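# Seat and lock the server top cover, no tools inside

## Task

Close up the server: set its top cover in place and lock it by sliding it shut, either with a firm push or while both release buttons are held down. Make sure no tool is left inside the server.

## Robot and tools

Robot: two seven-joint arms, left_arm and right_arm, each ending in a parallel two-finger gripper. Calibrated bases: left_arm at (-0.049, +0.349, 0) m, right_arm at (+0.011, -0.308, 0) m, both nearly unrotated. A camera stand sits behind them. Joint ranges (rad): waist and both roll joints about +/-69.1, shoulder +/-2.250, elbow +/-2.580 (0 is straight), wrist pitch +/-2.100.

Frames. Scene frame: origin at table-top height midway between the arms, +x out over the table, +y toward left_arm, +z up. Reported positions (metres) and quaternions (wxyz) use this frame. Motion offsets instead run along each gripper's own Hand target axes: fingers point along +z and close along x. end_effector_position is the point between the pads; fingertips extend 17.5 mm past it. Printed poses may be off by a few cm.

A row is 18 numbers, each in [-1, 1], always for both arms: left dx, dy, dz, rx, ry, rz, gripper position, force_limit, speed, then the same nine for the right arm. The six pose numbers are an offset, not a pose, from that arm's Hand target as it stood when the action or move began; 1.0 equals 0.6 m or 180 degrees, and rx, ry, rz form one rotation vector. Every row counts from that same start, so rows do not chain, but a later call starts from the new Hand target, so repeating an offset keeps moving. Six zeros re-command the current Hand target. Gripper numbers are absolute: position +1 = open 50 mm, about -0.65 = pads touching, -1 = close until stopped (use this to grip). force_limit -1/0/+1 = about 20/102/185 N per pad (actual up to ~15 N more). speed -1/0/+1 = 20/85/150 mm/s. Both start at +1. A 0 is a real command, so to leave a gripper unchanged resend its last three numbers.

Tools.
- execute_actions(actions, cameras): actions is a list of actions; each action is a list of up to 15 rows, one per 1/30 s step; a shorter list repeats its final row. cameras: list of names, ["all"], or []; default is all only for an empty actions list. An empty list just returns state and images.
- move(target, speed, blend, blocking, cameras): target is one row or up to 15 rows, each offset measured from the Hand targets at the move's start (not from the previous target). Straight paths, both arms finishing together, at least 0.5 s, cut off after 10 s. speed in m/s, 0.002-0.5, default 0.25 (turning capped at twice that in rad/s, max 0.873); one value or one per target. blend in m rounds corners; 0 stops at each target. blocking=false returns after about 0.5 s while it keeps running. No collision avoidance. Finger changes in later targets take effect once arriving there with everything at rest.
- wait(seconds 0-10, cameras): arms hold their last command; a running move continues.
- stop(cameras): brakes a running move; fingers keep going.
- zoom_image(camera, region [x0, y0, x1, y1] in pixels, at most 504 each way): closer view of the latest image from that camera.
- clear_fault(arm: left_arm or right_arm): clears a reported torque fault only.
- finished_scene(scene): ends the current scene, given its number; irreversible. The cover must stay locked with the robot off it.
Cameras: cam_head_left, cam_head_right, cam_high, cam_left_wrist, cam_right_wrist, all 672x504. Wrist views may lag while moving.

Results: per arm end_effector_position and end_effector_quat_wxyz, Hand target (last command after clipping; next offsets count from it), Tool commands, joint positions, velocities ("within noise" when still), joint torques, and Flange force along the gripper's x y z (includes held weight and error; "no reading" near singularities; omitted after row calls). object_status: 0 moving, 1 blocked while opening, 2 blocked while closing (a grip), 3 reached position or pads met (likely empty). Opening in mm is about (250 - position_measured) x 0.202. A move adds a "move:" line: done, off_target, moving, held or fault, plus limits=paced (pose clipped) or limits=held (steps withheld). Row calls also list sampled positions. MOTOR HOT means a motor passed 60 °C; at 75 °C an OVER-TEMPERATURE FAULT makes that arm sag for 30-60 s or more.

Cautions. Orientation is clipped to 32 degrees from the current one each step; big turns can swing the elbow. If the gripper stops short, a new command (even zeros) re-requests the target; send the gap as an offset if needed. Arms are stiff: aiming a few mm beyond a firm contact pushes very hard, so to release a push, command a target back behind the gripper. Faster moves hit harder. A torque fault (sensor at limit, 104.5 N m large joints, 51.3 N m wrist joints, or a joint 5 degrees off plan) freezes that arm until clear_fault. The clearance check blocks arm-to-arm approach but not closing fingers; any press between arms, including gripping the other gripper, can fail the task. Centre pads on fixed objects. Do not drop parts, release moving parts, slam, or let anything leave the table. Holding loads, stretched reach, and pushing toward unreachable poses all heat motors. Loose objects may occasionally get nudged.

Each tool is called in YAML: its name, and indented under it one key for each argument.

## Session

execute_actions:
  actions: []
  cameras: ["all"]

Scene clock: 0.00 s.
left_arm: end_effector_position=(+0.5756, +0.1810, +0.2590) position_measured=3 object_status=3 end_effector_quat_wxyz=(+0.220, +0.111, +0.749, +0.615) | right_arm: end_effector_position=(+0.8260, -0.0475, +0.3386) position_measured=3 object_status=3 end_effector_quat_wxyz=(+0.180, +0.031, +0.781, +0.597)
Joint positions: left_arm=[0.985 1.268 -0.897 0.923 -0.578 1.378 3.616] | right_arm=[0.193 1.283 -0.905 0.361 -0.441 1.141 3.225]
Joint velocities: within noise
Joint torques (N m): no reading
Flange force (N): no reading
Hand target: left_arm +0.5756, +0.1810, +0.2590; +0.220, +0.111, +0.749, +0.615 | right_arm +0.8260, -0.0475, +0.3386; +0.180, +0.031, +0.781, +0.597
Tool commands: left_gripper/position=+1.0 left_gripper/force_limit=+1.0 left_gripper/speed=+1.0 right_gripper/position=+1.0 right_gripper/force_limit=+1.0 right_gripper/speed=+1.0
camera_calibration:
cam_left_wrist: T_world_to_cam=[[-0.891026, 0.427391, -0.153002, 0.476649], [-0.0646058, 0.214223, 0.974646, -0.189872], [0.449332, 0.878319, -0.163267, -0.207806], [0, 0, 0, 1]] pos_world=[0.505814, 0.0194796, 0.224058]
cam_right_wrist: T_world_to_cam=[[-0.928251, 0.283205, -0.241133, 0.86138], [-0.164415, 0.269103, 0.948974, -0.123694], [0.333644, 0.920532, -0.203232, 0.00335723], [0, 0, 0, 1]] pos_world=[0.77812, -0.213751, 0.325772]

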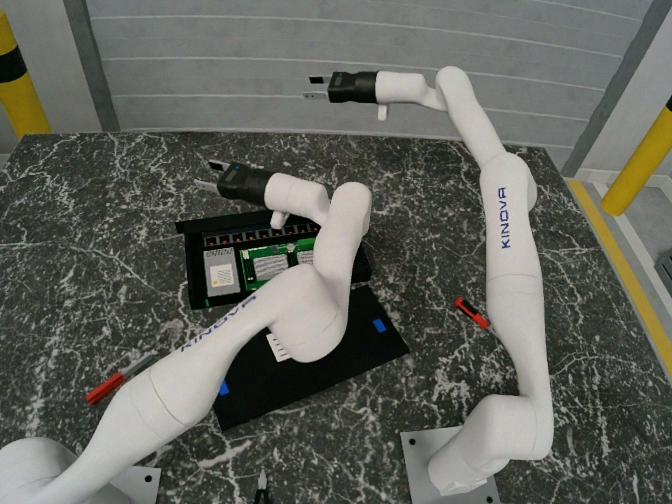

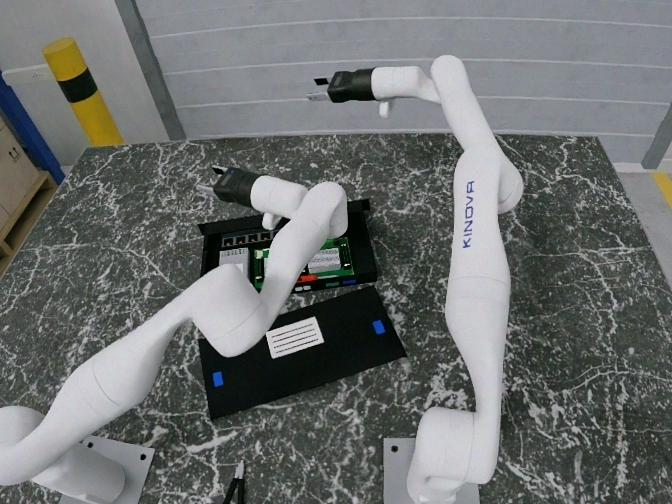

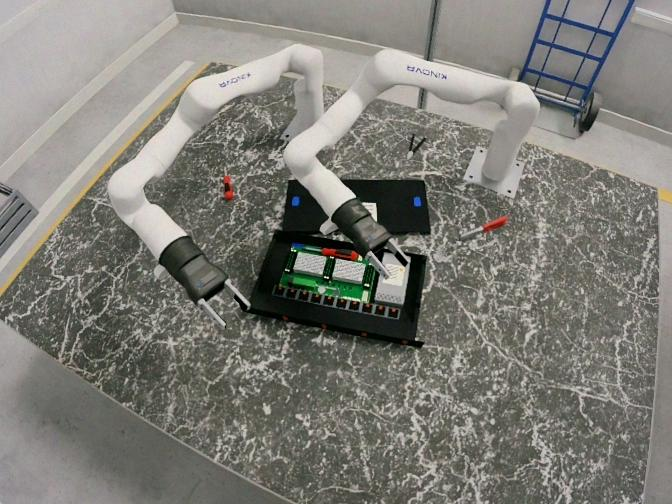

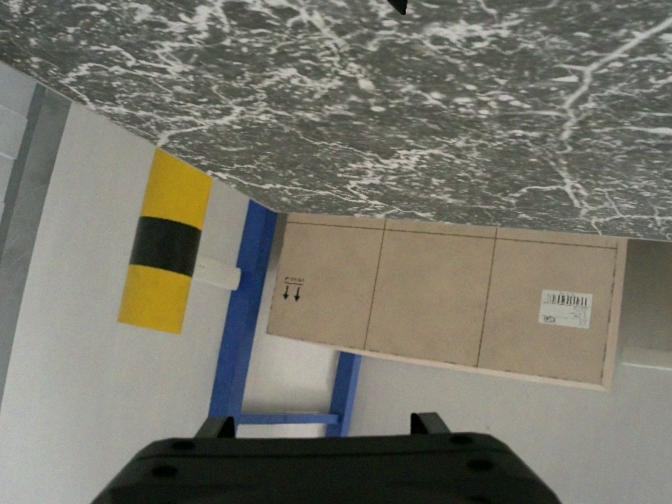

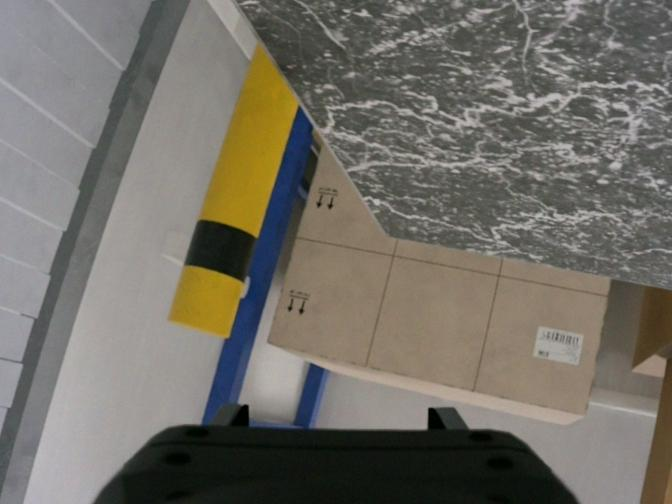

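move:
  target: [0.1632,0.148,0.0703,0.428,0.153,-0.0774,-1,-1,0,0.3897,-0.114,-0.623,0.179,-0.586,0.766,-1,-1,0]
  speed: 0.4
  cameras: ["cam_head_left", "cam_high", "cam_left_wrist", "cam_right_wrist"]

Scene clock: 39.17 s.
left_arm: end_effector_position=(+0.4998, +0.2799, +0.3201) position_measured=251 object_status=3 end_effector_quat_wxyz=(+0.000, -0.001, +1.000, +0.000) | right_arm: end_effector_position=(+0.5001, -0.3497, +0.3002) position_measured=251 object_status=3 end_effector_quat_wxyz=(+0.000, +1.000, +0.000, -0.003)
Joint positions: left_arm=[0.224 0.632 -0.464 0.891 0.269 1.667 3.067] | right_arm=[0.27 0.458 -0.333 1.229 -2.997 -1.484 3.062]
Joint torques (N m): left_arm=[1.75 -21.31 -0.62 -8.95 0.19 0.16 0.31] | right_arm=[0.8 -17.36 -1.54 -8.77 0.14 -0.19 -0.08]
Flange force (N): left_arm=[-2.1 3.6 -1.5] | right_arm=[0.2 -1.3 -2.1]
Hand target: left_arm +0.4998, +0.2799, +0.3201; +0.000, -0.001, +1.000, +0.000 | right_arm +0.5001, -0.3497, +0.3002; +0.000, +1.000, +0.000, -0.003
Off the commanded pose: left_arm 0.000 m, 0 deg | right_arm 0.000 m, 0 deg.
move: done; limits=paced
camera_calibration:
cam_left_wrist: T_world_to_cam=[[-0.999161, 0.0366792, 0.0182436, 0.48483], [0.0364232, 0.999236, -0.0141708, -0.229258], [-0.0187494, -0.0134944, -0.999733, 0.500679], [0, 0, 0, 1]] pos_world=[0.502161, 0.218056, 0.488452]
cam_right_wrist: T_world_to_cam=[[0.999664, -0.00547177, -0.0253309, -0.494676], [-0.00510091, -0.999879, 0.0146821, -0.302446], [-0.0254082, -0.0145479, -0.999571, 0.474197], [0, 0, 0, 1]] pos_world=[0.505015, -0.298218, 0.465903]
Images, in order (width x height): cam_head_left 672x504, cam_high 672x504, cam_left_wrist 672x504, cam_right_wrist 672x504.

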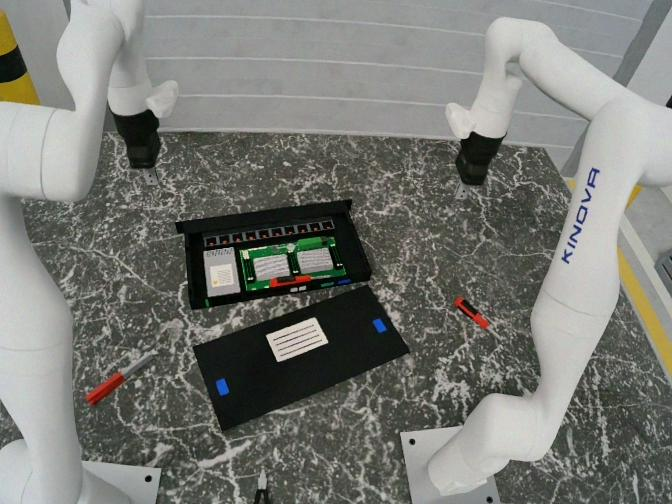

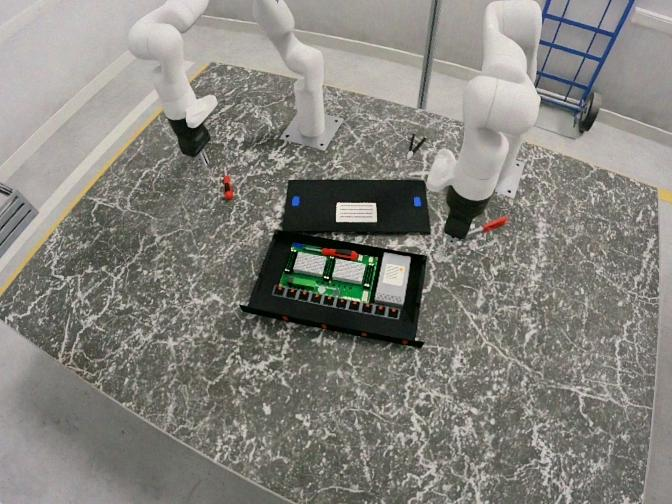

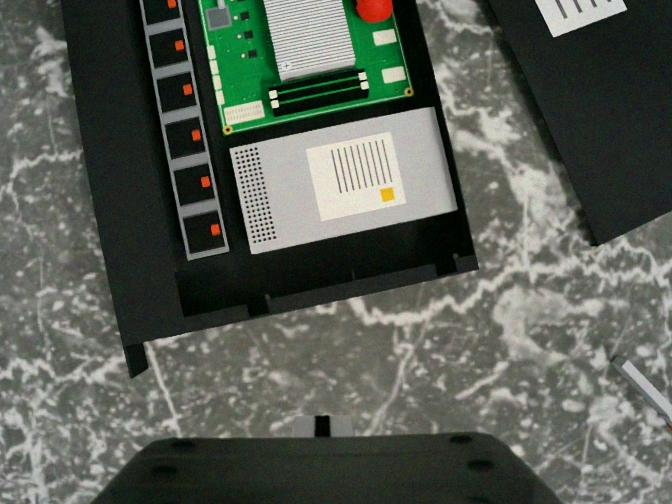

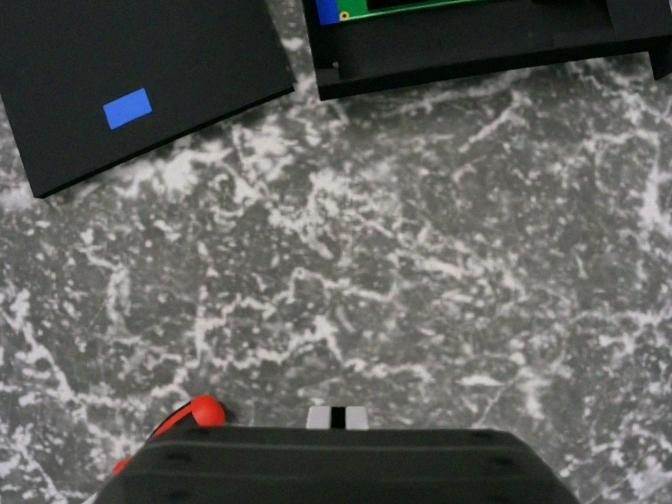

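zoom_image:
  camera: "cam_head_left"
  region: [180, 200, 380, 320]

zoom_image:
  camera: "cam_high"
  region: [235, 225, 435, 350]

Scaled by 2.520 from the camera's 672x504 image, which has a finer 960x720 frame.

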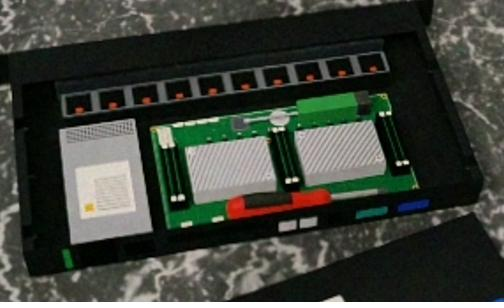

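Scaled by 2.520 from the camera's 672x504 image, which has a finer 960x720 frame.

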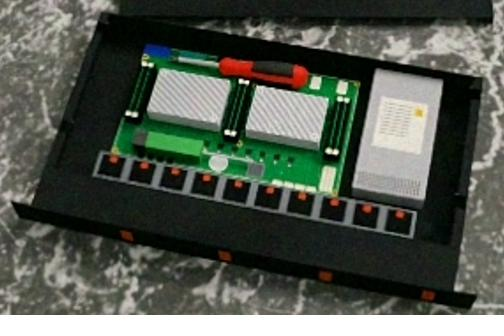

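move:
  target: [0,-0.3167,0.2,0,0,0,-1,-1,0,0,0,0,0,0,0,-1,-1,0]
  speed: 0.3
  cameras: ["cam_left_wrist"]

zoom_image:
  camera: "cam_left_wrist"
  region: [80, 0, 440, 270]

Scene clock: 69.93 s.
left_arm: end_effector_position=(+0.5002, +0.0899, +0.2002) position_measured=251 object_status=3 end_effector_quat_wxyz=(+0.000, -0.001, +1.000, +0.000) | right_arm: end_effector_position=(+0.5001, -0.3498, +0.3002) position_measured=251 object_status=3 end_effector_quat_wxyz=(+0.000, +1.000, +0.000, -0.003)
Joint positions: left_arm=[0.517 0.809 -0.425 0.942 0.306 1.442 3.375] | right_arm=[0.27 0.458 -0.333 1.229 -2.997 -1.484 3.062]
Joint torques (N m): left_arm=[1.91 -23.93 -0.89 -8.82 0.21 0.15 0.26] | right_arm=[0.74 -17.33 -1.45 -8.63 0.11 -0.18 -0.07]
Flange force (N): left_arm=[-2.5 2.9 -1.3] | right_arm=[0.6 -1.2 -2.5]
Hand target: left_arm +0.5001, +0.0899, +0.2002; +0.000, -0.001, +1.000, +0.000 | right_arm +0.5001, -0.3498, +0.3002; +0.000, +1.000, +0.000, -0.003
Off the commanded pose: left_arm 0.000 m, 0 deg | right_arm 0.000 m, 0 deg.
move: done
camera_calibration:
cam_left_wrist: T_world_to_cam=[[-0.999162, 0.036681, 0.0181437, 0.494327], [0.0364264, 0.999236, -0.0141672, -0.0410158], [-0.0186495, -0.0134944, -0.999735, 0.378202], [0, 0, 0, 1]] pos_world=[0.502461, 0.0279557, 0.368552]
Images, in order (width x height): cam_left_wrist 672x504.

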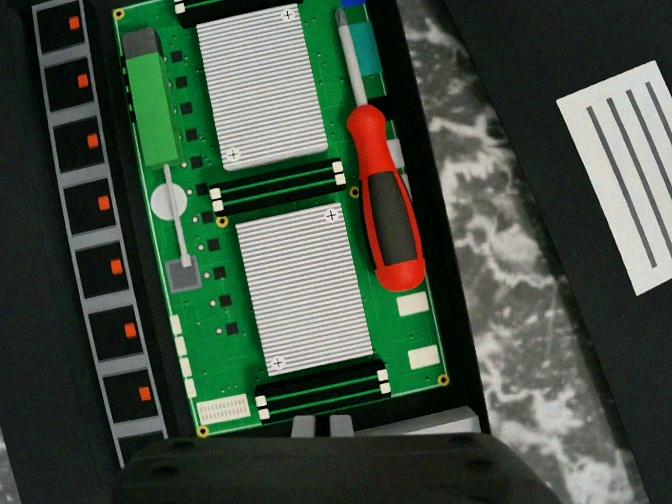

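Scaled by 1.400.

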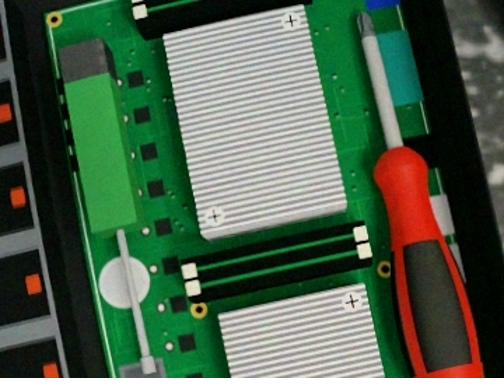

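move:
  target: [-0.1172,-0.127,0.1333,0,0,-0.0633,-0.122,-0.5,0,0,0,0,0,0,0,-1,-1,0]
  speed: 0.25
  cameras: ["cam_left_wrist"]

Scene clock: 102.00 s.
left_arm: end_effector_position=(+0.5706, +0.0138, +0.1202) position_measured=171 object_status=3 end_effector_quat_wxyz=(+0.000, -0.100, +0.995, +0.000) | right_arm: end_effector_position=(+0.5001, -0.3498, +0.3002) position_measured=251 object_status=3 end_effector_quat_wxyz=(+0.000, +1.000, +0.000, -0.003)
Joint positions: left_arm=[0.465 1.195 -0.403 0.348 0.375 1.623 3.729] | right_arm=[0.27 0.458 -0.333 1.229 -2.997 -1.484 3.062]
Joint torques (N m): left_arm=[1.77 -28.62 0.39 -8.7 0.19 0.11 0.29] | right_arm=[0.8 -17.33 -1.42 -8.65 0.13 -0.19 -0.05]
Flange force (N): left_arm=no reading | right_arm=[0.6 -1.3 -2.4]
Hand target: left_arm +0.5706, +0.0137, +0.1202; +0.000, -0.100, +0.995, +0.000 | right_arm +0.5001, -0.3498, +0.3002; +0.000, +1.000, +0.000, -0.003
Off the commanded pose: left_arm 0.000 m, 0 deg | right_arm 0.000 m, 0 deg.
move: done
camera_calibration:
cam_left_wrist: T_world_to_cam=[[-0.986705, -0.161499, 0.0181865, 0.56454], [-0.161765, 0.986726, -0.0142634, 0.144567], [-0.0156415, -0.0170157, -0.999733, 0.296937], [0, 0, 0, 1]] pos_world=[0.585065, -0.0464229, 0.288653]
Images, in order (width x height): cam_left_wrist 672x504.

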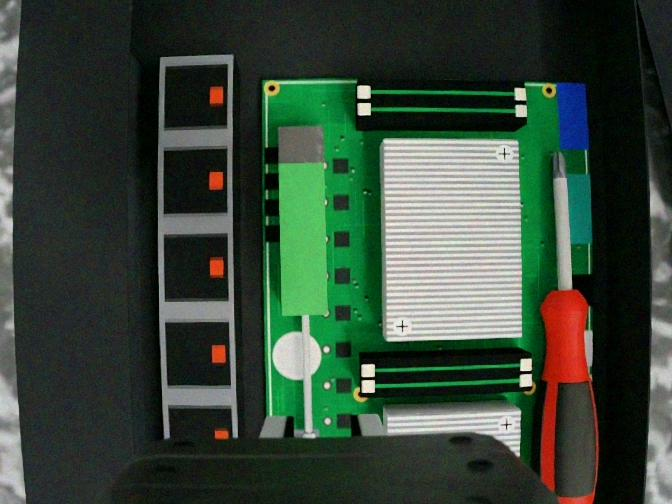

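move:
  target:
    - [-0.0075,0.0173,0.09,0,0,0,-0.122,-0.5,0,0,0,0,0,0,0,-1,-1,0]
    - [-0.0075,0.0173,0.1303,0,0,0,-0.122,-0.5,0,0,0,0,0,0,0,-1,-1,0]
  speed: [0.15,0.05]
  blend: [0.01,0]
  cameras: ["cam_left_wrist"]

zoom_image:
  camera: "cam_left_wrist"
  region: [220, 300, 430, 450]

Scene clock: 116.30 s.
left_arm: end_effector_position=(+0.5730, +0.0248, +0.0419) position_measured=171 object_status=3 end_effector_quat_wxyz=(+0.000, -0.100, +0.995, +0.000) | right_arm: end_effector_position=(+0.5001, -0.3498, +0.3002) position_measured=251 object_status=3 end_effector_quat_wxyz=(+0.000, +1.000, +0.000, -0.003)
Joint positions: left_arm=[0.482 1.221 -0.406 0.554 0.386 1.407 3.67] | right_arm=[0.27 0.458 -0.333 1.229 -2.997 -1.484 3.062]
Joint torques (N m): left_arm=[1.78 -28.56 -0.28 -8.51 0.23 0.13 0.29] | right_arm=[0.75 -17.33 -1.38 -8.64 0.12 -0.22 -0.08]
Flange force (N): left_arm=[-3.0 1.4 -1.3] | right_arm=[0.5 -1.2 -2.3]
Hand target: left_arm +0.5730, +0.0248, +0.0421; +0.000, -0.100, +0.995, +0.000 | right_arm +0.5001, -0.3498, +0.3002; +0.000, +1.000, +0.000, -0.003
Off the commanded pose: left_arm 0.000 m, 0 deg | right_arm 0.000 m, 0 deg.
move: done
camera_calibration:
cam_left_wrist: T_world_to_cam=[[-0.986716, -0.161401, 0.0184656, 0.570059], [-0.16167, 0.986744, -0.0141185, 0.132899], [-0.0159421, -0.0169163, -0.99973, 0.21906], [0, 0, 0, 1]] pos_world=[0.587465, -0.0354234, 0.210351]
Images, in order (width x height): cam_left_wrist 672x504.

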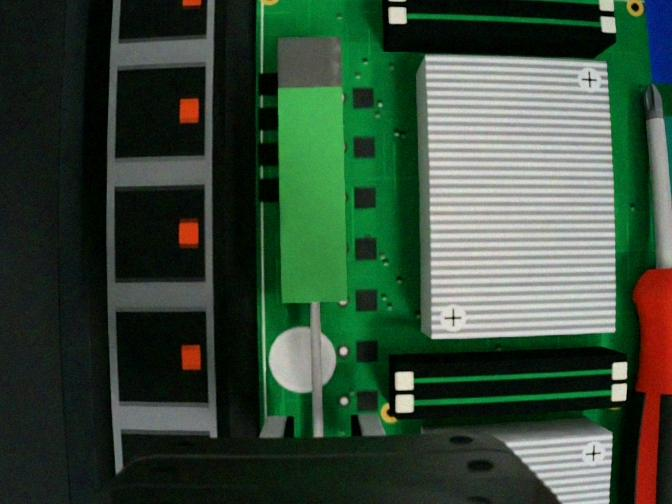

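Scaled by 2.400.

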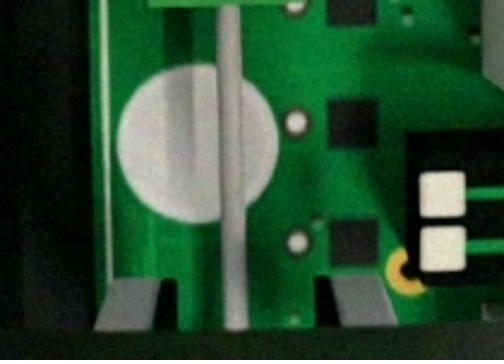

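move:
  target: [0.003,0,0.0133,0,0,0,-0.122,-0.5,0,0,0,0,0,0,0,-1,-1,0]
  speed: 0.05

move:
  target: [0,0,0.0042,0,0,0,-0.122,-0.5,0,0,0,0,0,0,0,-1,-1,0]
  speed: 0.03

Scene clock: 121.83 s.
left_arm: end_effector_position=(+0.5712, +0.0244, +0.0340) position_measured=171 object_status=3 end_effector_quat_wxyz=(+0.000, -0.100, +0.995, +0.000) | right_arm: end_effector_position=(+0.5001, -0.3498, +0.3002) position_measured=251 object_status=3 end_effector_quat_wxyz=(+0.000, +1.000, +0.000, -0.003)
Joint positions: left_arm=[0.488 1.223 -0.406 0.577 0.388 1.384 3.666] | right_arm=[0.27 0.458 -0.333 1.229 -2.997 -1.484 3.062]
Joint torques (N m): left_arm=[1.85 -28.5 -0.36 -8.49 0.19 0.1 0.26] | right_arm=[0.76 -17.36 -1.47 -8.73 0.1 -0.2 -0.06]
Flange force (N): left_arm=[-3.1 1.5 -1.4] | right_arm=[0.3 -1.3 -2.1]
Hand target: left_arm +0.5712, +0.0244, +0.0341; +0.000, -0.100, +0.995, +0.000 | right_arm +0.5001, -0.3498, +0.3002; +0.000, +1.000, +0.000, -0.003
Off the commanded pose: left_arm 0.000 m, 0 deg | right_arm 0.000 m, 0 deg.
move: done

Scene clock: 122.53 s.
left_arm: end_effector_position=(+0.5712, +0.0244, +0.0315) position_measured=171 object_status=3 end_effector_quat_wxyz=(+0.000, -0.100, +0.995, +0.000) | right_arm: end_effector_position=(+0.5001, -0.3498, +0.3002) position_measured=251 object_status=3 end_effector_quat_wxyz=(+0.000, +1.000, +0.000, -0.003)
Joint positions: left_arm=[0.488 1.226 -0.406 0.579 0.388 1.379 3.665] | right_arm=[0.27 0.458 -0.333 1.229 -2.997 -1.484 3.062]
Joint torques (N m): left_arm=[1.84 -28.56 -0.39 -8.46 0.23 0.11 0.27] | right_arm=[0.71 -17.33 -1.41 -8.71 0.1 -0.22 -0.03]
Flange force (N): left_arm=[-3.4 1.3 -1.3] | right_arm=[0.2 -1.2 -2.1]
Hand target: left_arm +0.5712, +0.0244, +0.0316; +0.000, -0.100, +0.995, +0.000 | right_arm +0.5001, -0.3498, +0.3002; +0.000, +1.000, +0.000, -0.003
Off the commanded pose: left_arm 0.000 m, 0 deg | right_arm 0.000 m, 0 deg.
move: done

move:
  target: [-0.006,0,0.0025,0,0,0,-0.122,-0.5,0,0,0,0,0,0,0,-1,-1,0]
  speed: 0.03

move:
  target: [0,0,0,0,0,0,-1,-0.5,-0.5,0,0,0,0,0,0,-1,-1,0]
  speed: 0.03

Scene clock: 128.27 s.
left_arm: end_effector_position=(+0.5747, +0.0251, +0.0300) position_measured=171 object_status=3 end_effector_quat_wxyz=(+0.000, -0.100, +0.995, +0.000) | right_arm: end_effector_position=(+0.5001, -0.3498, +0.3002) position_measured=251 object_status=3 end_effector_quat_wxyz=(+0.000, +1.000, +0.000, -0.003)
Joint positions: left_arm=[0.48 1.238 -0.405 0.554 0.389 1.39 3.667] | right_arm=[0.27 0.458 -0.333 1.229 -2.997 -1.484 3.062]
Joint torques (N m): left_arm=[1.82 -28.69 -0.29 -8.46 0.17 0.14 0.23] | right_arm=[0.77 -17.35 -1.44 -8.67 0.12 -0.22 -0.06]
Flange force (N): left_arm=[-3.5 1.1 -1.2] | right_arm=[0.5 -1.2 -2.2]
Hand target: left_arm +0.5747, +0.0251, +0.0300; +0.000, -0.100, +0.995, +0.000 | right_arm +0.5001, -0.3498, +0.3002; +0.000, +1.000, +0.000, -0.003
Off the commanded pose: left_arm 0.000 m, 0 deg | right_arm 0.000 m, 0 deg.
move: done

Scene clock: 128.77 s.
left_arm: end_effector_position=(+0.5747, +0.0251, +0.0301) position_measured=239 object_status=2 end_effector_quat_wxyz=(+0.000, -0.100, +0.995, +0.000) | right_arm: end_effector_position=(+0.5001, -0.3498, +0.3002) position_measured=251 object_status=3 end_effector_quat_wxyz=(+0.000, +1.000, +0.000, -0.003)
Joint positions: left_arm=[0.48 1.238 -0.405 0.554 0.389 1.39 3.667] | right_arm=[0.27 0.458 -0.333 1.229 -2.997 -1.484 3.062]
Joint torques (N m): left_arm=[1.84 -28.63 -0.2 -8.44 0.16 0.19 0.31] | right_arm=[0.81 -17.35 -1.46 -8.7 0.14 -0.2 -0.05]
Flange force (N): left_arm=[-3.2 1.5 -1.2] | right_arm=[0.4 -1.4 -2.2]
Hand target: left_arm +0.5747, +0.0251, +0.0301; +0.000, -0.100, +0.995, +0.000 | right_arm +0.5001, -0.3498, +0.3002; +0.000, +1.000, +0.000, -0.003
Off the commanded pose: left_arm 0.000 m, 0 deg | right_arm 0.000 m, 0 deg.
move: done

move:
  target:
    - [0,0,-0.2,0,0,0,-1,-0.5,-0.5,0,0,0,0,0,0,-0.122,-0.5,0]
    - [-0.0999,0.7022,-0.2,0,0,0,-1,-0.5,-0.5,-0.0252,-0.4997,0.167,0,0,-0.0633,-0.122,-0.5,0]
  speed: [0.15,0.25]
  blend: [0.03,0]
  cameras: ["cam_left_wrist", "cam_right_wrist", "cam_head_left"]

Scene clock: 146.50 s.
left_arm: end_effector_position=(+0.5496, +0.4498, +0.1499) position_measured=239 object_status=2 end_effector_quat_wxyz=(+0.000, -0.100, +0.995, +0.000) | right_arm: end_effector_position=(+0.4840, -0.0499, +0.2002) position_measured=171 object_status=3 end_effector_quat_wxyz=(+0.000, +0.995, +0.100, -0.003)
Joint positions: left_arm=[-0.066 0.848 -0.455 1.043 0.348 1.32 2.931] | right_arm=[-0.276 0.641 -0.423 1.266 -2.888 -1.292 2.611]
Joint torques (N m): left_arm=[1.78 -24.27 -1.41 -8.49 0.21 0.14 0.27] | right_arm=[0.82 -19.93 -2.39 -8.18 0.12 -0.16 -0.06]
Flange force (N): left_arm=[-1.6 3.5 -1.0] | right_arm=[0.4 -1.7 -2.2]
Hand target: left_arm +0.5496, +0.4500, +0.1499; +0.000, -0.100, +0.995, +0.000 | right_arm +0.4840, -0.0499, +0.2002; +0.000, +0.995, +0.100, -0.003
Off the commanded pose: left_arm 0.000 m, 0 deg | right_arm 0.000 m, 0 deg.
move: done; blend cut to 0 m at target 1
camera_calibration:
cam_left_wrist: T_world_to_cam=[[-0.986754, -0.161185, 0.0183153, 0.613557], [-0.161457, 0.986774, -0.0144519, -0.288752], [-0.0157436, -0.0172176, -0.999728, 0.333755], [0, 0, 0, 1]] pos_world=[0.564064, 0.389576, 0.318253]
cam_right_wrist: T_world_to_cam=[[0.981021, 0.192258, -0.025191, -0.460755], [0.192634, -0.981178, 0.0134499, -0.0957377], [-0.022131, -0.0180473, -0.999592, 0.376371], [0, 0, 0, 1]] pos_world=[0.478782, 0.00144042, 0.365899]
Images, in order (width x height): cam_head_left 672x504, cam_left_wrist 672x504, cam_right_wrist 672x504.

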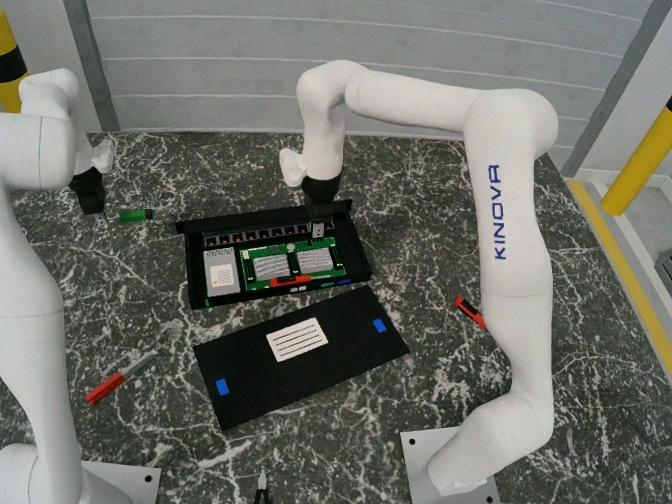

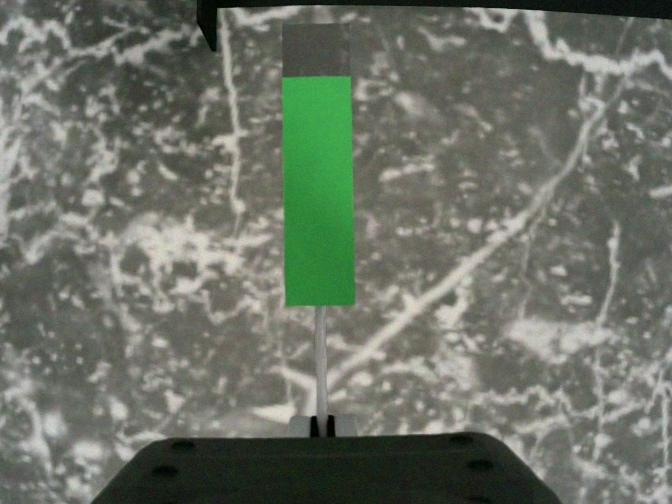

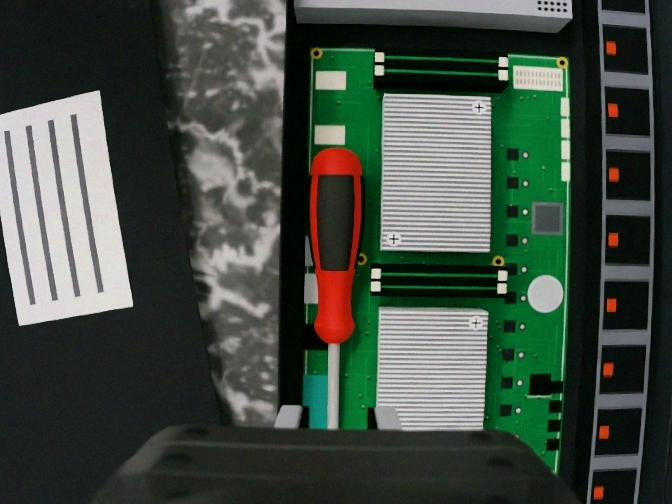

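move:
  target:
    - [0,0,0.15,0,0,0,-1,-0.5,-0.5,-0.0033,-0.0183,0.15,0,0,0,-0.287,-0.5,0]
    - [0,0,0.2123,0,0,0,-1,-0.5,-0.5,-0.0033,-0.0183,0.225,0,0,0,-0.287,-0.5,0]
  speed: [0.2,0.06]
  blend: [0.01,0]
  cameras: ["cam_right_wrist", "cam_left_wrist"]

zoom_image:
  camera: "cam_right_wrist"
  region: [230, 270, 450, 440]

Scene clock: 164.07 s.
left_arm: end_effector_position=(+0.5496, +0.4499, +0.0224) position_measured=239 object_status=2 end_effector_quat_wxyz=(+0.000, -0.100, +0.995, +0.000) | right_arm: end_effector_position=(+0.4791, -0.0395, +0.0652) position_measured=195 object_status=3 end_effector_quat_wxyz=(+0.000, +0.995, +0.100, -0.003)
Joint positions: left_arm=[-0.066 0.991 -0.421 1.185 0.407 1.046 2.879] | right_arm=[-0.309 0.795 -0.385 1.45 -2.814 -0.966 2.528]
Joint torques (N m): left_arm=[1.75 -24.93 -1.56 -7.36 0.22 0.18 0.32] | right_arm=[0.75 -20.8 -2.61 -6.61 0.09 -0.2 -0.07]
Flange force (N): left_arm=[-1.2 3.5 -0.8] | right_arm=[0.4 -1.7 -2.1]
Hand target: left_arm +0.5496, +0.4499, +0.0225; +0.000, -0.100, +0.995, +0.000 | right_arm +0.4791, -0.0395, +0.0652; +0.000, +0.995, +0.100, -0.003
Off the commanded pose: left_arm 0.000 m, 0 deg | right_arm 0.000 m, 0 deg.
move: done
camera_calibration:
cam_left_wrist: T_world_to_cam=[[-0.986718, -0.1614, 0.0183831, 0.615974], [-0.161669, 0.986742, -0.0142334, -0.290701], [-0.0158421, -0.0170163, -0.99973, 0.206369], [0, 0, 0, 1]] pos_world=[0.564065, 0.389777, 0.190852]
cam_right_wrist: T_world_to_cam=[[0.981041, 0.192138, -0.0253073, -0.461211], [0.192519, -0.9812, 0.0135301, -0.0828167], [-0.0222318, -0.0181457, -0.999588, 0.241549], [0, 0, 0, 1]] pos_world=[0.473781, 0.0117398, 0.230898]
Images, in order (width x height): cam_left_wrist 672x504, cam_right_wrist 672x504.

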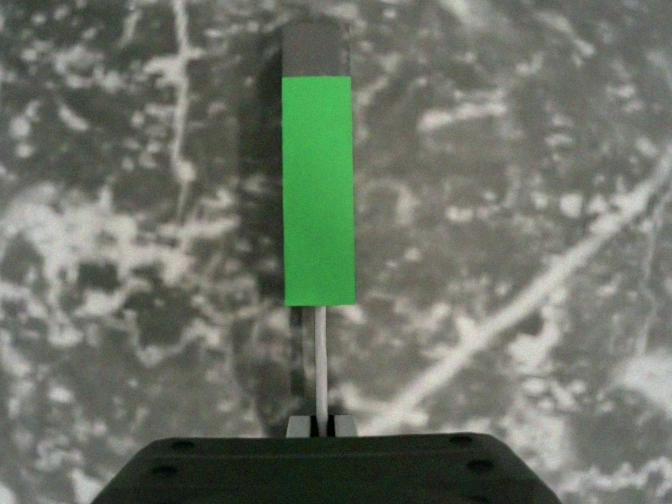

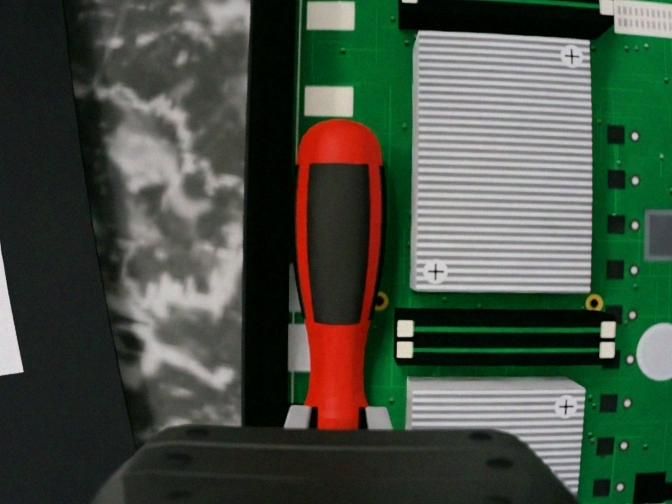

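Scaled by 2.291.

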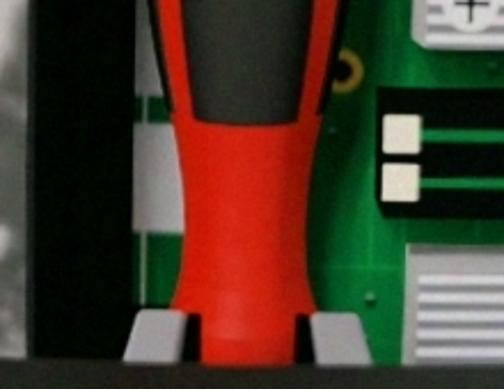

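move:
  target: [0,0,0,0,0,0,-0.3,-0.5,-0.5,0,0,0.0387,0,0,0,-0.287,-0.5,0]
  speed: 0.05

move:
  target: [0,0,-0.1,0,0,0,-0.3,-0.5,-0.5,0,0,0.0067,0,0,0,-0.287,-0.5,0]
  speed: 0.05
  cameras: ["cam_right_wrist"]

Scene clock: 180.63 s.
left_arm: end_effector_position=(+0.5496, +0.4499, +0.0225) position_measured=198 object_status=3 end_effector_quat_wxyz=(+0.000, -0.100, +0.995, +0.000) | right_arm: end_effector_position=(+0.4790, -0.0394, +0.0422) position_measured=195 object_status=3 end_effector_quat_wxyz=(-0.001, +0.995, +0.100, -0.003)
Joint positions: left_arm=[-0.066 0.991 -0.421 1.185 0.407 1.046 2.879] | right_arm=[-0.314 0.828 -0.375 1.468 -2.799 -0.915 2.516]
Joint torques (N m): left_arm=[1.76 -24.77 -1.57 -7.34 0.19 0.16 0.25] | right_arm=[0.36 1.92 0.53 0.42 0.73 2.49 -0.12]
Flange force (N): left_arm=[-1.1 3.4 -1.1] | right_arm=[-6.8 1.4 -49.0]
Hand target: left_arm +0.5496, +0.4499, +0.0225; +0.000, -0.100, +0.995, +0.000 | right_arm +0.4790, -0.0395, +0.0420; +0.000, +0.995, +0.100, -0.003
Off the commanded pose: left_arm 0.000 m, 0 deg | right_arm 0.000 m, 0 deg.
move: done

Scene clock: 182.10 s.
left_arm: end_effector_position=(+0.5496, +0.4500, +0.0825) position_measured=198 object_status=3 end_effector_quat_wxyz=(+0.000, -0.100, +0.995, +0.000) | right_arm: end_effector_position=(+0.4789, -0.0395, +0.0381) position_measured=195 object_status=3 end_effector_quat_wxyz=(+0.000, +0.995, +0.100, -0.003)
Joint positions: left_arm=[-0.062 0.915 -0.441 1.136 0.377 1.167 2.903] | right_arm=[-0.315 0.835 -0.373 1.471 -2.797 -0.906 2.514]
Joint torques (N m): left_arm=[1.83 -24.39 -1.45 -7.9 0.19 0.17 0.29] | right_arm=[-0.41 39.75 6.01 5.75 2.84 11.29 -0.16]
Flange force (N): left_arm=[-1.2 3.6 -1.1] | right_arm=[-31.1 10.7 -133.0]
Hand target: left_arm +0.5496, +0.4500, +0.0825; +0.000, -0.100, +0.995, +0.000 | right_arm +0.4789, -0.0395, +0.0380; +0.000, +0.995, +0.100, -0.003
Off the commanded pose: left_arm 0.000 m, 0 deg | right_arm 0.000 m, 0 deg.
move: done
camera_calibration:
cam_right_wrist: T_world_to_cam=[[0.981046, 0.192142, -0.0250919, -0.461865], [0.192517, -0.981201, 0.0134705, -0.0823198], [-0.0220319, -0.0180458, -0.999594, 0.214366], [0, 0, 0, 1]] pos_world=[0.473681, 0.0118398, 0.203799]
Images, in order (width x height): cam_right_wrist 672x504.

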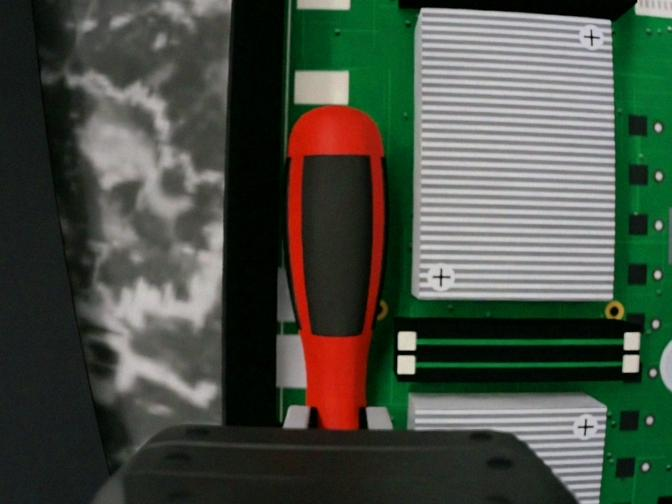

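move:
  target: [0,0,0,0,0,0,-0.3,-0.5,-0.5,0,0,-0.07,0,0,0,-0.287,-0.5,0]
  speed: 0.15
  cameras: ["cam_right_wrist"]

zoom_image:
  camera: "cam_right_wrist"
  region: [230, 270, 450, 440]

Scene clock: 187.93 s.
left_arm: end_effector_position=(+0.5496, +0.4500, +0.0825) position_measured=198 object_status=3 end_effector_quat_wxyz=(+0.000, -0.100, +0.995, +0.000) | right_arm: end_effector_position=(+0.4792, -0.0395, +0.0800) position_measured=195 object_status=3 end_effector_quat_wxyz=(+0.000, +0.995, +0.100, -0.003)
Joint positions: left_arm=[-0.062 0.915 -0.441 1.136 0.377 1.167 2.903] | right_arm=[-0.306 0.775 -0.391 1.436 -2.824 -0.999 2.536]
Joint torques (N m): left_arm=[1.73 -24.43 -1.52 -7.97 0.19 0.18 0.27] | right_arm=[0.81 -20.7 -2.63 -6.93 0.14 -0.15 -0.06]
Flange force (N): left_arm=[-0.9 3.4 -1.0] | right_arm=[0.1 -1.7 -2.1]
Hand target: left_arm +0.5496, +0.4500, +0.0825; +0.000, -0.100, +0.995, +0.000 | right_arm +0.4792, -0.0395, +0.0800; +0.000, +0.995, +0.100, -0.003
Off the commanded pose: left_arm 0.000 m, 0 deg | right_arm 0.000 m, 0 deg.
move: done
camera_calibration:
cam_right_wrist: T_world_to_cam=[[0.981044, 0.192138, -0.0252092, -0.46096], [0.192517, -0.9812, 0.0135494, -0.0830403], [-0.0221319, -0.0181457, -0.99959, 0.256299], [0, 0, 0, 1]] pos_world=[0.473881, 0.0117398, 0.245699]
Images, in order (width x height): cam_right_wrist 672x504.

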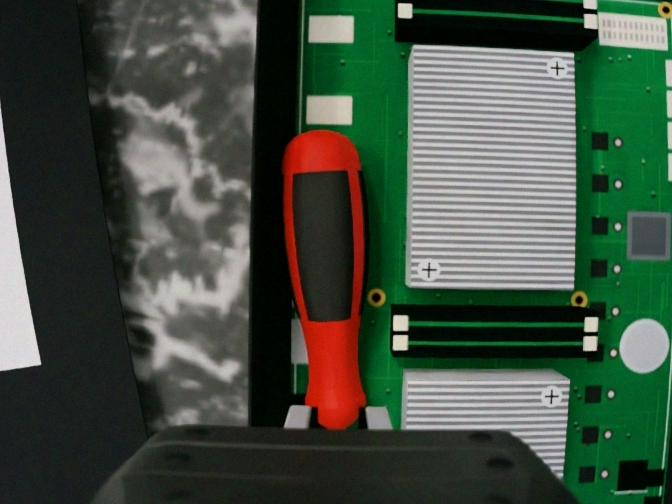

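Scaled by 2.291.

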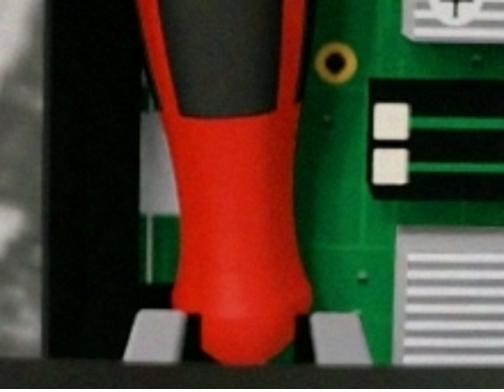

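move:
  target:
    - [0,0,0,0,0,0,-0.3,-0.5,-0.5,0,0,0.005,0,0,0,0.06,-0.5,0]
    - [0,0,0,0,0,0,-0.3,-0.5,-0.5,0,0,0.06,0,0,0,0.06,-0.5,0]
  speed: 0.06
  cameras: ["cam_right_wrist"]

zoom_image:
  camera: "cam_right_wrist"
  region: [230, 270, 450, 440]

Scene clock: 214.07 s.
left_arm: end_effector_position=(+0.5496, +0.4500, +0.0825) position_measured=198 object_status=3 end_effector_quat_wxyz=(+0.000, -0.100, +0.995, +0.000) | right_arm: end_effector_position=(+0.4789, -0.0395, +0.0440) position_measured=144 object_status=3 end_effector_quat_wxyz=(+0.000, +0.995, +0.100, -0.003)
Joint positions: left_arm=[-0.062 0.915 -0.441 1.136 0.377 1.167 2.903] | right_arm=[-0.314 0.826 -0.375 1.467 -2.801 -0.919 2.517]
Joint torques (N m): left_arm=[1.87 -24.41 -1.54 -7.9 0.15 0.19 0.29] | right_arm=[0.84 -21.02 -2.67 -6.37 0.08 -0.16 -0.08]
Flange force (N): left_arm=[-1.3 3.7 -1.0] | right_arm=[0.4 -1.9 -2.0]
Hand target: left_arm +0.5496, +0.4500, +0.0825; +0.000, -0.100, +0.995, +0.000 | right_arm +0.4790, -0.0395, +0.0440; +0.000, +0.995, +0.100, -0.003
Off the commanded pose: left_arm 0.000 m, 0 deg | right_arm 0.000 m, 0 deg.
move: done
camera_calibration:
cam_right_wrist: T_world_to_cam=[[0.981044, 0.192141, -0.02519, -0.461676], [0.192517, -0.981201, 0.0134513, -0.0824935], [-0.0221319, -0.0180458, -0.999592, 0.220308], [0, 0, 0, 1]] pos_world=[0.473681, 0.0117398, 0.209699]
Images, in order (width x height): cam_right_wrist 672x504.

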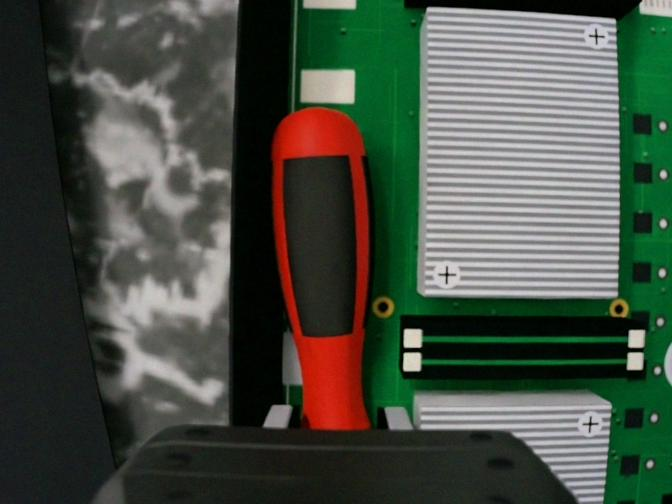

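Scaled by 2.291.

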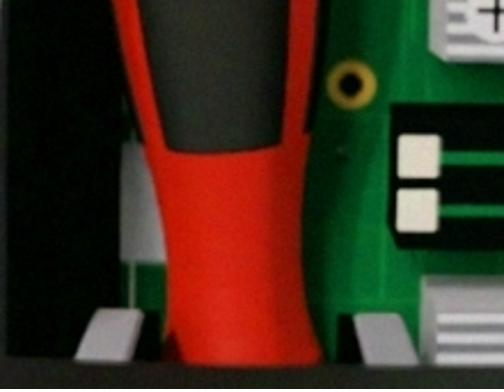

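move:
  target: [0,0,0,0,0,0,-0.3,-0.5,-0.5,-0.0015,0,0.005,0,0,0,0.06,-0.5,0]
  speed: 0.03

move:
  target: [0,0,0,0,0,0,-0.3,-0.5,-0.5,0,0,0.0033,0,0,0,0.06,-0.5,0]
  speed: 0.03

Scene clock: 221.00 s.
left_arm: end_effector_position=(+0.5496, +0.4500, +0.0825) position_measured=198 object_status=3 end_effector_quat_wxyz=(+0.000, -0.100, +0.995, +0.000) | right_arm: end_effector_position=(+0.4781, -0.0397, +0.0410) position_measured=144 object_status=3 end_effector_quat_wxyz=(+0.000, +0.995, +0.100, -0.003)
Joint positions: left_arm=[-0.062 0.915 -0.441 1.136 0.377 1.167 2.903] | right_arm=[-0.315 0.829 -0.374 1.472 -2.799 -0.911 2.515]
Joint torques (N m): left_arm=[1.79 -24.46 -1.57 -7.94 0.22 0.15 0.3] | right_arm=[0.78 -21.06 -2.63 -6.32 0.13 -0.17 -0.06]
Flange force (N): left_arm=[-1.2 3.5 -1.0] | right_arm=[0.5 -1.8 -2.0]
Hand target: left_arm +0.5496, +0.4500, +0.0825; +0.000, -0.100, +0.995, +0.000 | right_arm +0.4781, -0.0397, +0.0410; +0.000, +0.995, +0.100, -0.003
Off the commanded pose: left_arm 0.000 m, 0 deg | right_arm 0.000 m, 0 deg.
move: done

Scene clock: 221.70 s.
left_arm: end_effector_position=(+0.5496, +0.4500, +0.0825) position_measured=198 object_status=3 end_effector_quat_wxyz=(+0.000, -0.100, +0.995, +0.000) | right_arm: end_effector_position=(+0.4780, -0.0397, +0.0390) position_measured=144 object_status=3 end_effector_quat_wxyz=(+0.000, +0.995, +0.100, -0.003)
Joint positions: left_arm=[-0.062 0.915 -0.441 1.136 0.377 1.167 2.903] | right_arm=[-0.315 0.832 -0.373 1.474 -2.797 -0.906 2.514]
Joint torques (N m): left_arm=[1.8 -24.4 -1.53 -7.89 0.19 0.16 0.31] | right_arm=[0.77 -21.06 -2.72 -6.24 0.15 -0.17 -0.02]
Flange force (N): left_arm=[-1.3 3.6 -1.1] | right_arm=[0.6 -1.9 -2.0]
Hand target: left_arm +0.5496, +0.4500, +0.0825; +0.000, -0.100, +0.995, +0.000 | right_arm +0.4780, -0.0397, +0.0390; +0.000, +0.995, +0.100, -0.003
Off the commanded pose: left_arm 0.000 m, 0 deg | right_arm 0.000 m, 0 deg.
move: done

move:
  target:
    - [0,0,0,0,0,0,-0.3,-0.5,-0.5, 0,0,0.0025,0,0,0,0.06,-0.5,0]
    - [0,0,0,0,0,0,-0.3,-0.5,-0.5, 0,0,0.0025,0,0,0,-1,-0.5,-0.5]
  speed: 0.03

Scene clock: 238.30 s.
left_arm: end_effector_position=(+0.5496, +0.4500, +0.0825) position_measured=198 object_status=3 end_effector_quat_wxyz=(+0.000, -0.100, +0.995, +0.000) | right_arm: end_effector_position=(+0.4780, -0.0397, +0.0375) position_measured=165 object_status=2 end_effector_quat_wxyz=(+0.000, +0.995, +0.100, -0.003)
Joint positions: left_arm=[-0.062 0.915 -0.441 1.136 0.377 1.167 2.903] | right_arm=[-0.316 0.834 -0.372 1.475 -2.796 -0.903 2.513]
Joint torques (N m): left_arm=[1.84 -24.44 -1.52 -7.9 0.18 0.17 0.3] | right_arm=[0.75 -21.21 -2.61 -6.45 0.16 -0.09 -0.11]
Flange force (N): left_arm=[-1.3 3.6 -1.0] | right_arm=[0.2 -1.6 -1.9]
Hand target: left_arm +0.5496, +0.4500, +0.0825; +0.000, -0.100, +0.995, +0.000 | right_arm +0.4780, -0.0397, +0.0375; +0.000, +0.995, +0.100, -0.003
Off the commanded pose: left_arm 0.000 m, 0 deg | right_arm 0.000 m, 0 deg.
move: done

move:
  target: [0,0,0,0,0,0,-1,-1,0, 0,0,-0.2375,0,0,0,-1,-0.5,-0.5]
  speed: 0.15
  cameras: ["cam_high","cam_head_right"]

Scene clock: 244.00 s.
left_arm: end_effector_position=(+0.5496, +0.4500, +0.0825) position_measured=251 object_status=3 end_effector_quat_wxyz=(+0.000, -0.100, +0.995, +0.000) | right_arm: end_effector_position=(+0.4790, -0.0398, +0.1801) position_measured=165 object_status=2 end_effector_quat_wxyz=(+0.000, +0.995, +0.100, -0.003)
Joint positions: left_arm=[-0.062 0.915 -0.441 1.136 0.377 1.167 2.903] | right_arm=[-0.296 0.659 -0.42 1.301 -2.879 -1.241 2.582]
Joint torques (N m): left_arm=[1.77 -24.43 -1.55 -7.86 0.21 0.18 0.28] | right_arm=[0.8 -20.34 -2.47 -8.15 0.08 -0.17 -0.06]
Flange force (N): left_arm=[-1.5 3.5 -1.1] | right_arm=[0.4 -1.7 -1.6]
Hand target: left_arm +0.5496, +0.4500, +0.0825; +0.000, -0.100, +0.995, +0.000 | right_arm +0.4789, -0.0397, +0.1800; +0.000, +0.995, +0.100, -0.003
Off the commanded pose: left_arm 0.000 m, 0 deg | right_arm 0.000 m, 0 deg.
move: done
Images, in order (width x height): cam_head_right 672x504, cam_high 672x504.

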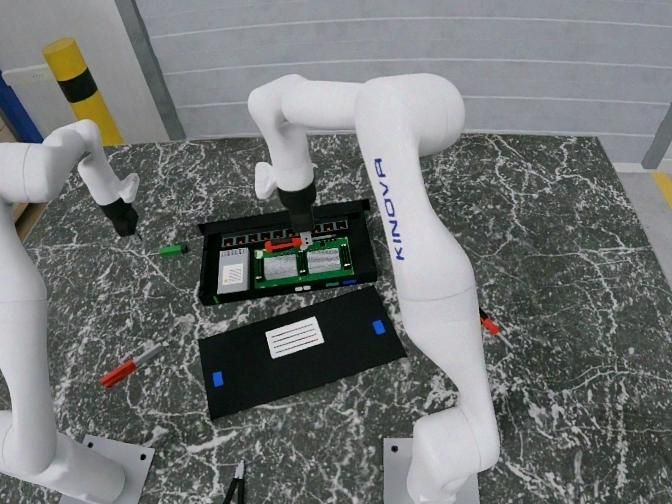

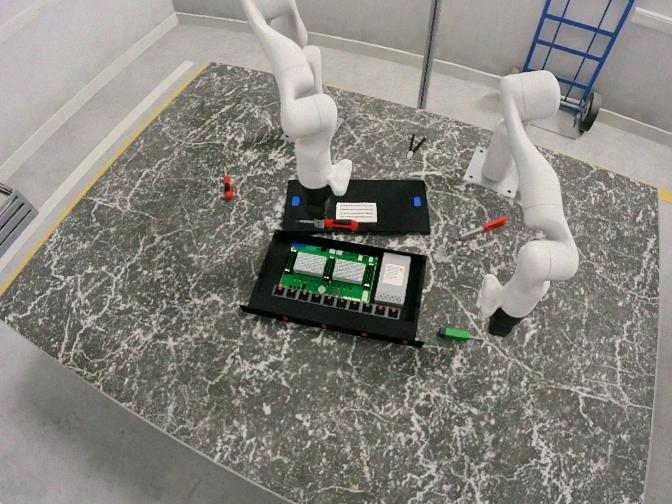

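move:
  target:
    - [0,0,0,0,0,0,-1,-1,0, 0.2355,0.6936,0,0,0,0,-1,-0.5,-0.5]
    - [0,0,0,0,0,0,-1,-1,0, 0.2355,0.6936,0.2325,0,0,0,-1,-0.5,-0.5]
  speed: [0.25,0.12]

move:
  target: [0,0,0,0,0,0,-1,-1,0, 0,0,0.0125,0,0,0,-1,-0.5,-0.5]
  speed: 0.03

Scene clock: 256.50 s.
left_arm: end_effector_position=(+0.5496, +0.4500, +0.0825) position_measured=251 object_status=3 end_effector_quat_wxyz=(+0.000, -0.100, +0.995, +0.000) | right_arm: end_effector_position=(+0.6991, -0.4195, +0.0389) position_measured=165 object_status=2 end_effector_quat_wxyz=(-0.001, +0.995, +0.100, -0.003)
Joint positions: left_arm=[-0.062 0.915 -0.441 1.136 0.377 1.167 2.903] | right_arm=[0.243 1.209 -0.334 0.582 -2.824 -1.386 3.365]
Joint torques (N m): left_arm=[1.79 -24.43 -1.5 -7.98 0.19 0.13 0.27] | right_arm=[0.74 -28.07 -1.64 -8.33 0.09 -0.25 -0.1]
Flange force (N): left_arm=[-1.0 3.5 -1.1] | right_arm=[2.5 -0.2 -1.4]
Hand target: left_arm +0.5496, +0.4500, +0.0825; +0.000, -0.100, +0.995, +0.000 | right_arm +0.6992, -0.4195, +0.0390; +0.000, +0.995, +0.100, -0.003
Off the commanded pose: left_arm 0.000 m, 0 deg | right_arm 0.000 m, 0 deg.
move: done

Scene clock: 257.20 s.
left_arm: end_effector_position=(+0.5496, +0.4500, +0.0825) position_measured=251 object_status=3 end_effector_quat_wxyz=(+0.000, -0.100, +0.995, +0.000) | right_arm: end_effector_position=(+0.6991, -0.4195, +0.0315) position_measured=165 object_status=2 end_effector_quat_wxyz=(+0.000, +0.995, +0.100, -0.003)
Joint positions: left_arm=[-0.062 0.915 -0.441 1.136 0.377 1.167 2.903] | right_arm=[0.244 1.216 -0.333 0.591 -2.823 -1.37 3.363]
Joint torques (N m): left_arm=[1.75 -24.42 -1.52 -7.88 0.18 0.1 0.32] | right_arm=[0.75 -28.03 -1.58 -8.36 0.11 -0.22 -0.05]
Flange force (N): left_arm=[-1.5 3.5 -1.2] | right_arm=[1.8 -0.6 -1.4]
Hand target: left_arm +0.5496, +0.4500, +0.0825; +0.000, -0.100, +0.995, +0.000 | right_arm +0.6991, -0.4195, +0.0315; +0.000, +0.995, +0.100, -0.003
Off the commanded pose: left_arm 0.000 m, 0 deg | right_arm 0.000 m, 0 deg.
move: done

move:
  target: [0,0,0,0,0,0,-1,-1,0, 0,0,0.00333,0,0,0,-1,-0.5,-0.5]
  speed: 0.03

move:
  target: [0,0,0,0,0,0,-1,-1,0, 0,0,0.0025,0,0,0,-1,-0.5,-0.5]
  speed: 0.03

Scene clock: 260.50 s.
left_arm: end_effector_position=(+0.5496, +0.4500, +0.0825) position_measured=251 object_status=3 end_effector_quat_wxyz=(+0.000, -0.100, +0.995, +0.000) | right_arm: end_effector_position=(+0.6991, -0.4195, +0.0296) position_measured=165 object_status=2 end_effector_quat_wxyz=(+0.000, +0.995, +0.100, -0.003)
Joint positions: left_arm=[-0.062 0.915 -0.441 1.136 0.377 1.167 2.903] | right_arm=[0.244 1.218 -0.333 0.593 -2.823 -1.366 3.362]
Joint torques (N m): left_arm=[1.78 -24.46 -1.44 -7.9 0.2 0.15 0.25] | right_arm=[0.65 -15.94 -0.82 -4.26 0.28 1.01 -0.1]
Flange force (N): left_arm=[-1.4 3.4 -1.1] | right_arm=[-1.1 -1.4 -20.2]
Hand target: left_arm +0.5496, +0.4500, +0.0825; +0.000, -0.100, +0.995, +0.000 | right_arm +0.6991, -0.4195, +0.0295; +0.000, +0.995, +0.100, -0.003
Off the commanded pose: left_arm 0.000 m, 0 deg | right_arm 0.000 m, 0 deg.
move: done

Scene clock: 261.20 s.
left_arm: end_effector_position=(+0.5496, +0.4500, +0.0825) position_measured=251 object_status=3 end_effector_quat_wxyz=(+0.000, -0.100, +0.995, +0.000) | right_arm: end_effector_position=(+0.6991, -0.4195, +0.0281) position_measured=165 object_status=2 end_effector_quat_wxyz=(+0.000, +0.995, +0.100, -0.003)
Joint positions: left_arm=[-0.062 0.915 -0.441 1.136 0.377 1.167 2.903] | right_arm=[0.245 1.219 -0.333 0.595 -2.822 -1.363 3.362]
Joint torques (N m): left_arm=[1.81 -24.42 -1.52 -7.96 0.19 0.15 0.28] | right_arm=[0.72 -3.02 0.09 0.01 0.48 2.43 -0.13]
Flange force (N): left_arm=[-1.1 3.5 -1.0] | right_arm=[-4.3 -2.7 -40.4]
Hand target: left_arm +0.5496, +0.4500, +0.0825; +0.000, -0.100, +0.995, +0.000 | right_arm +0.6991, -0.4195, +0.0280; +0.000, +0.995, +0.100, -0.003
Off the commanded pose: left_arm 0.000 m, 0 deg | right_arm 0.000 m, 0 deg.
move: done


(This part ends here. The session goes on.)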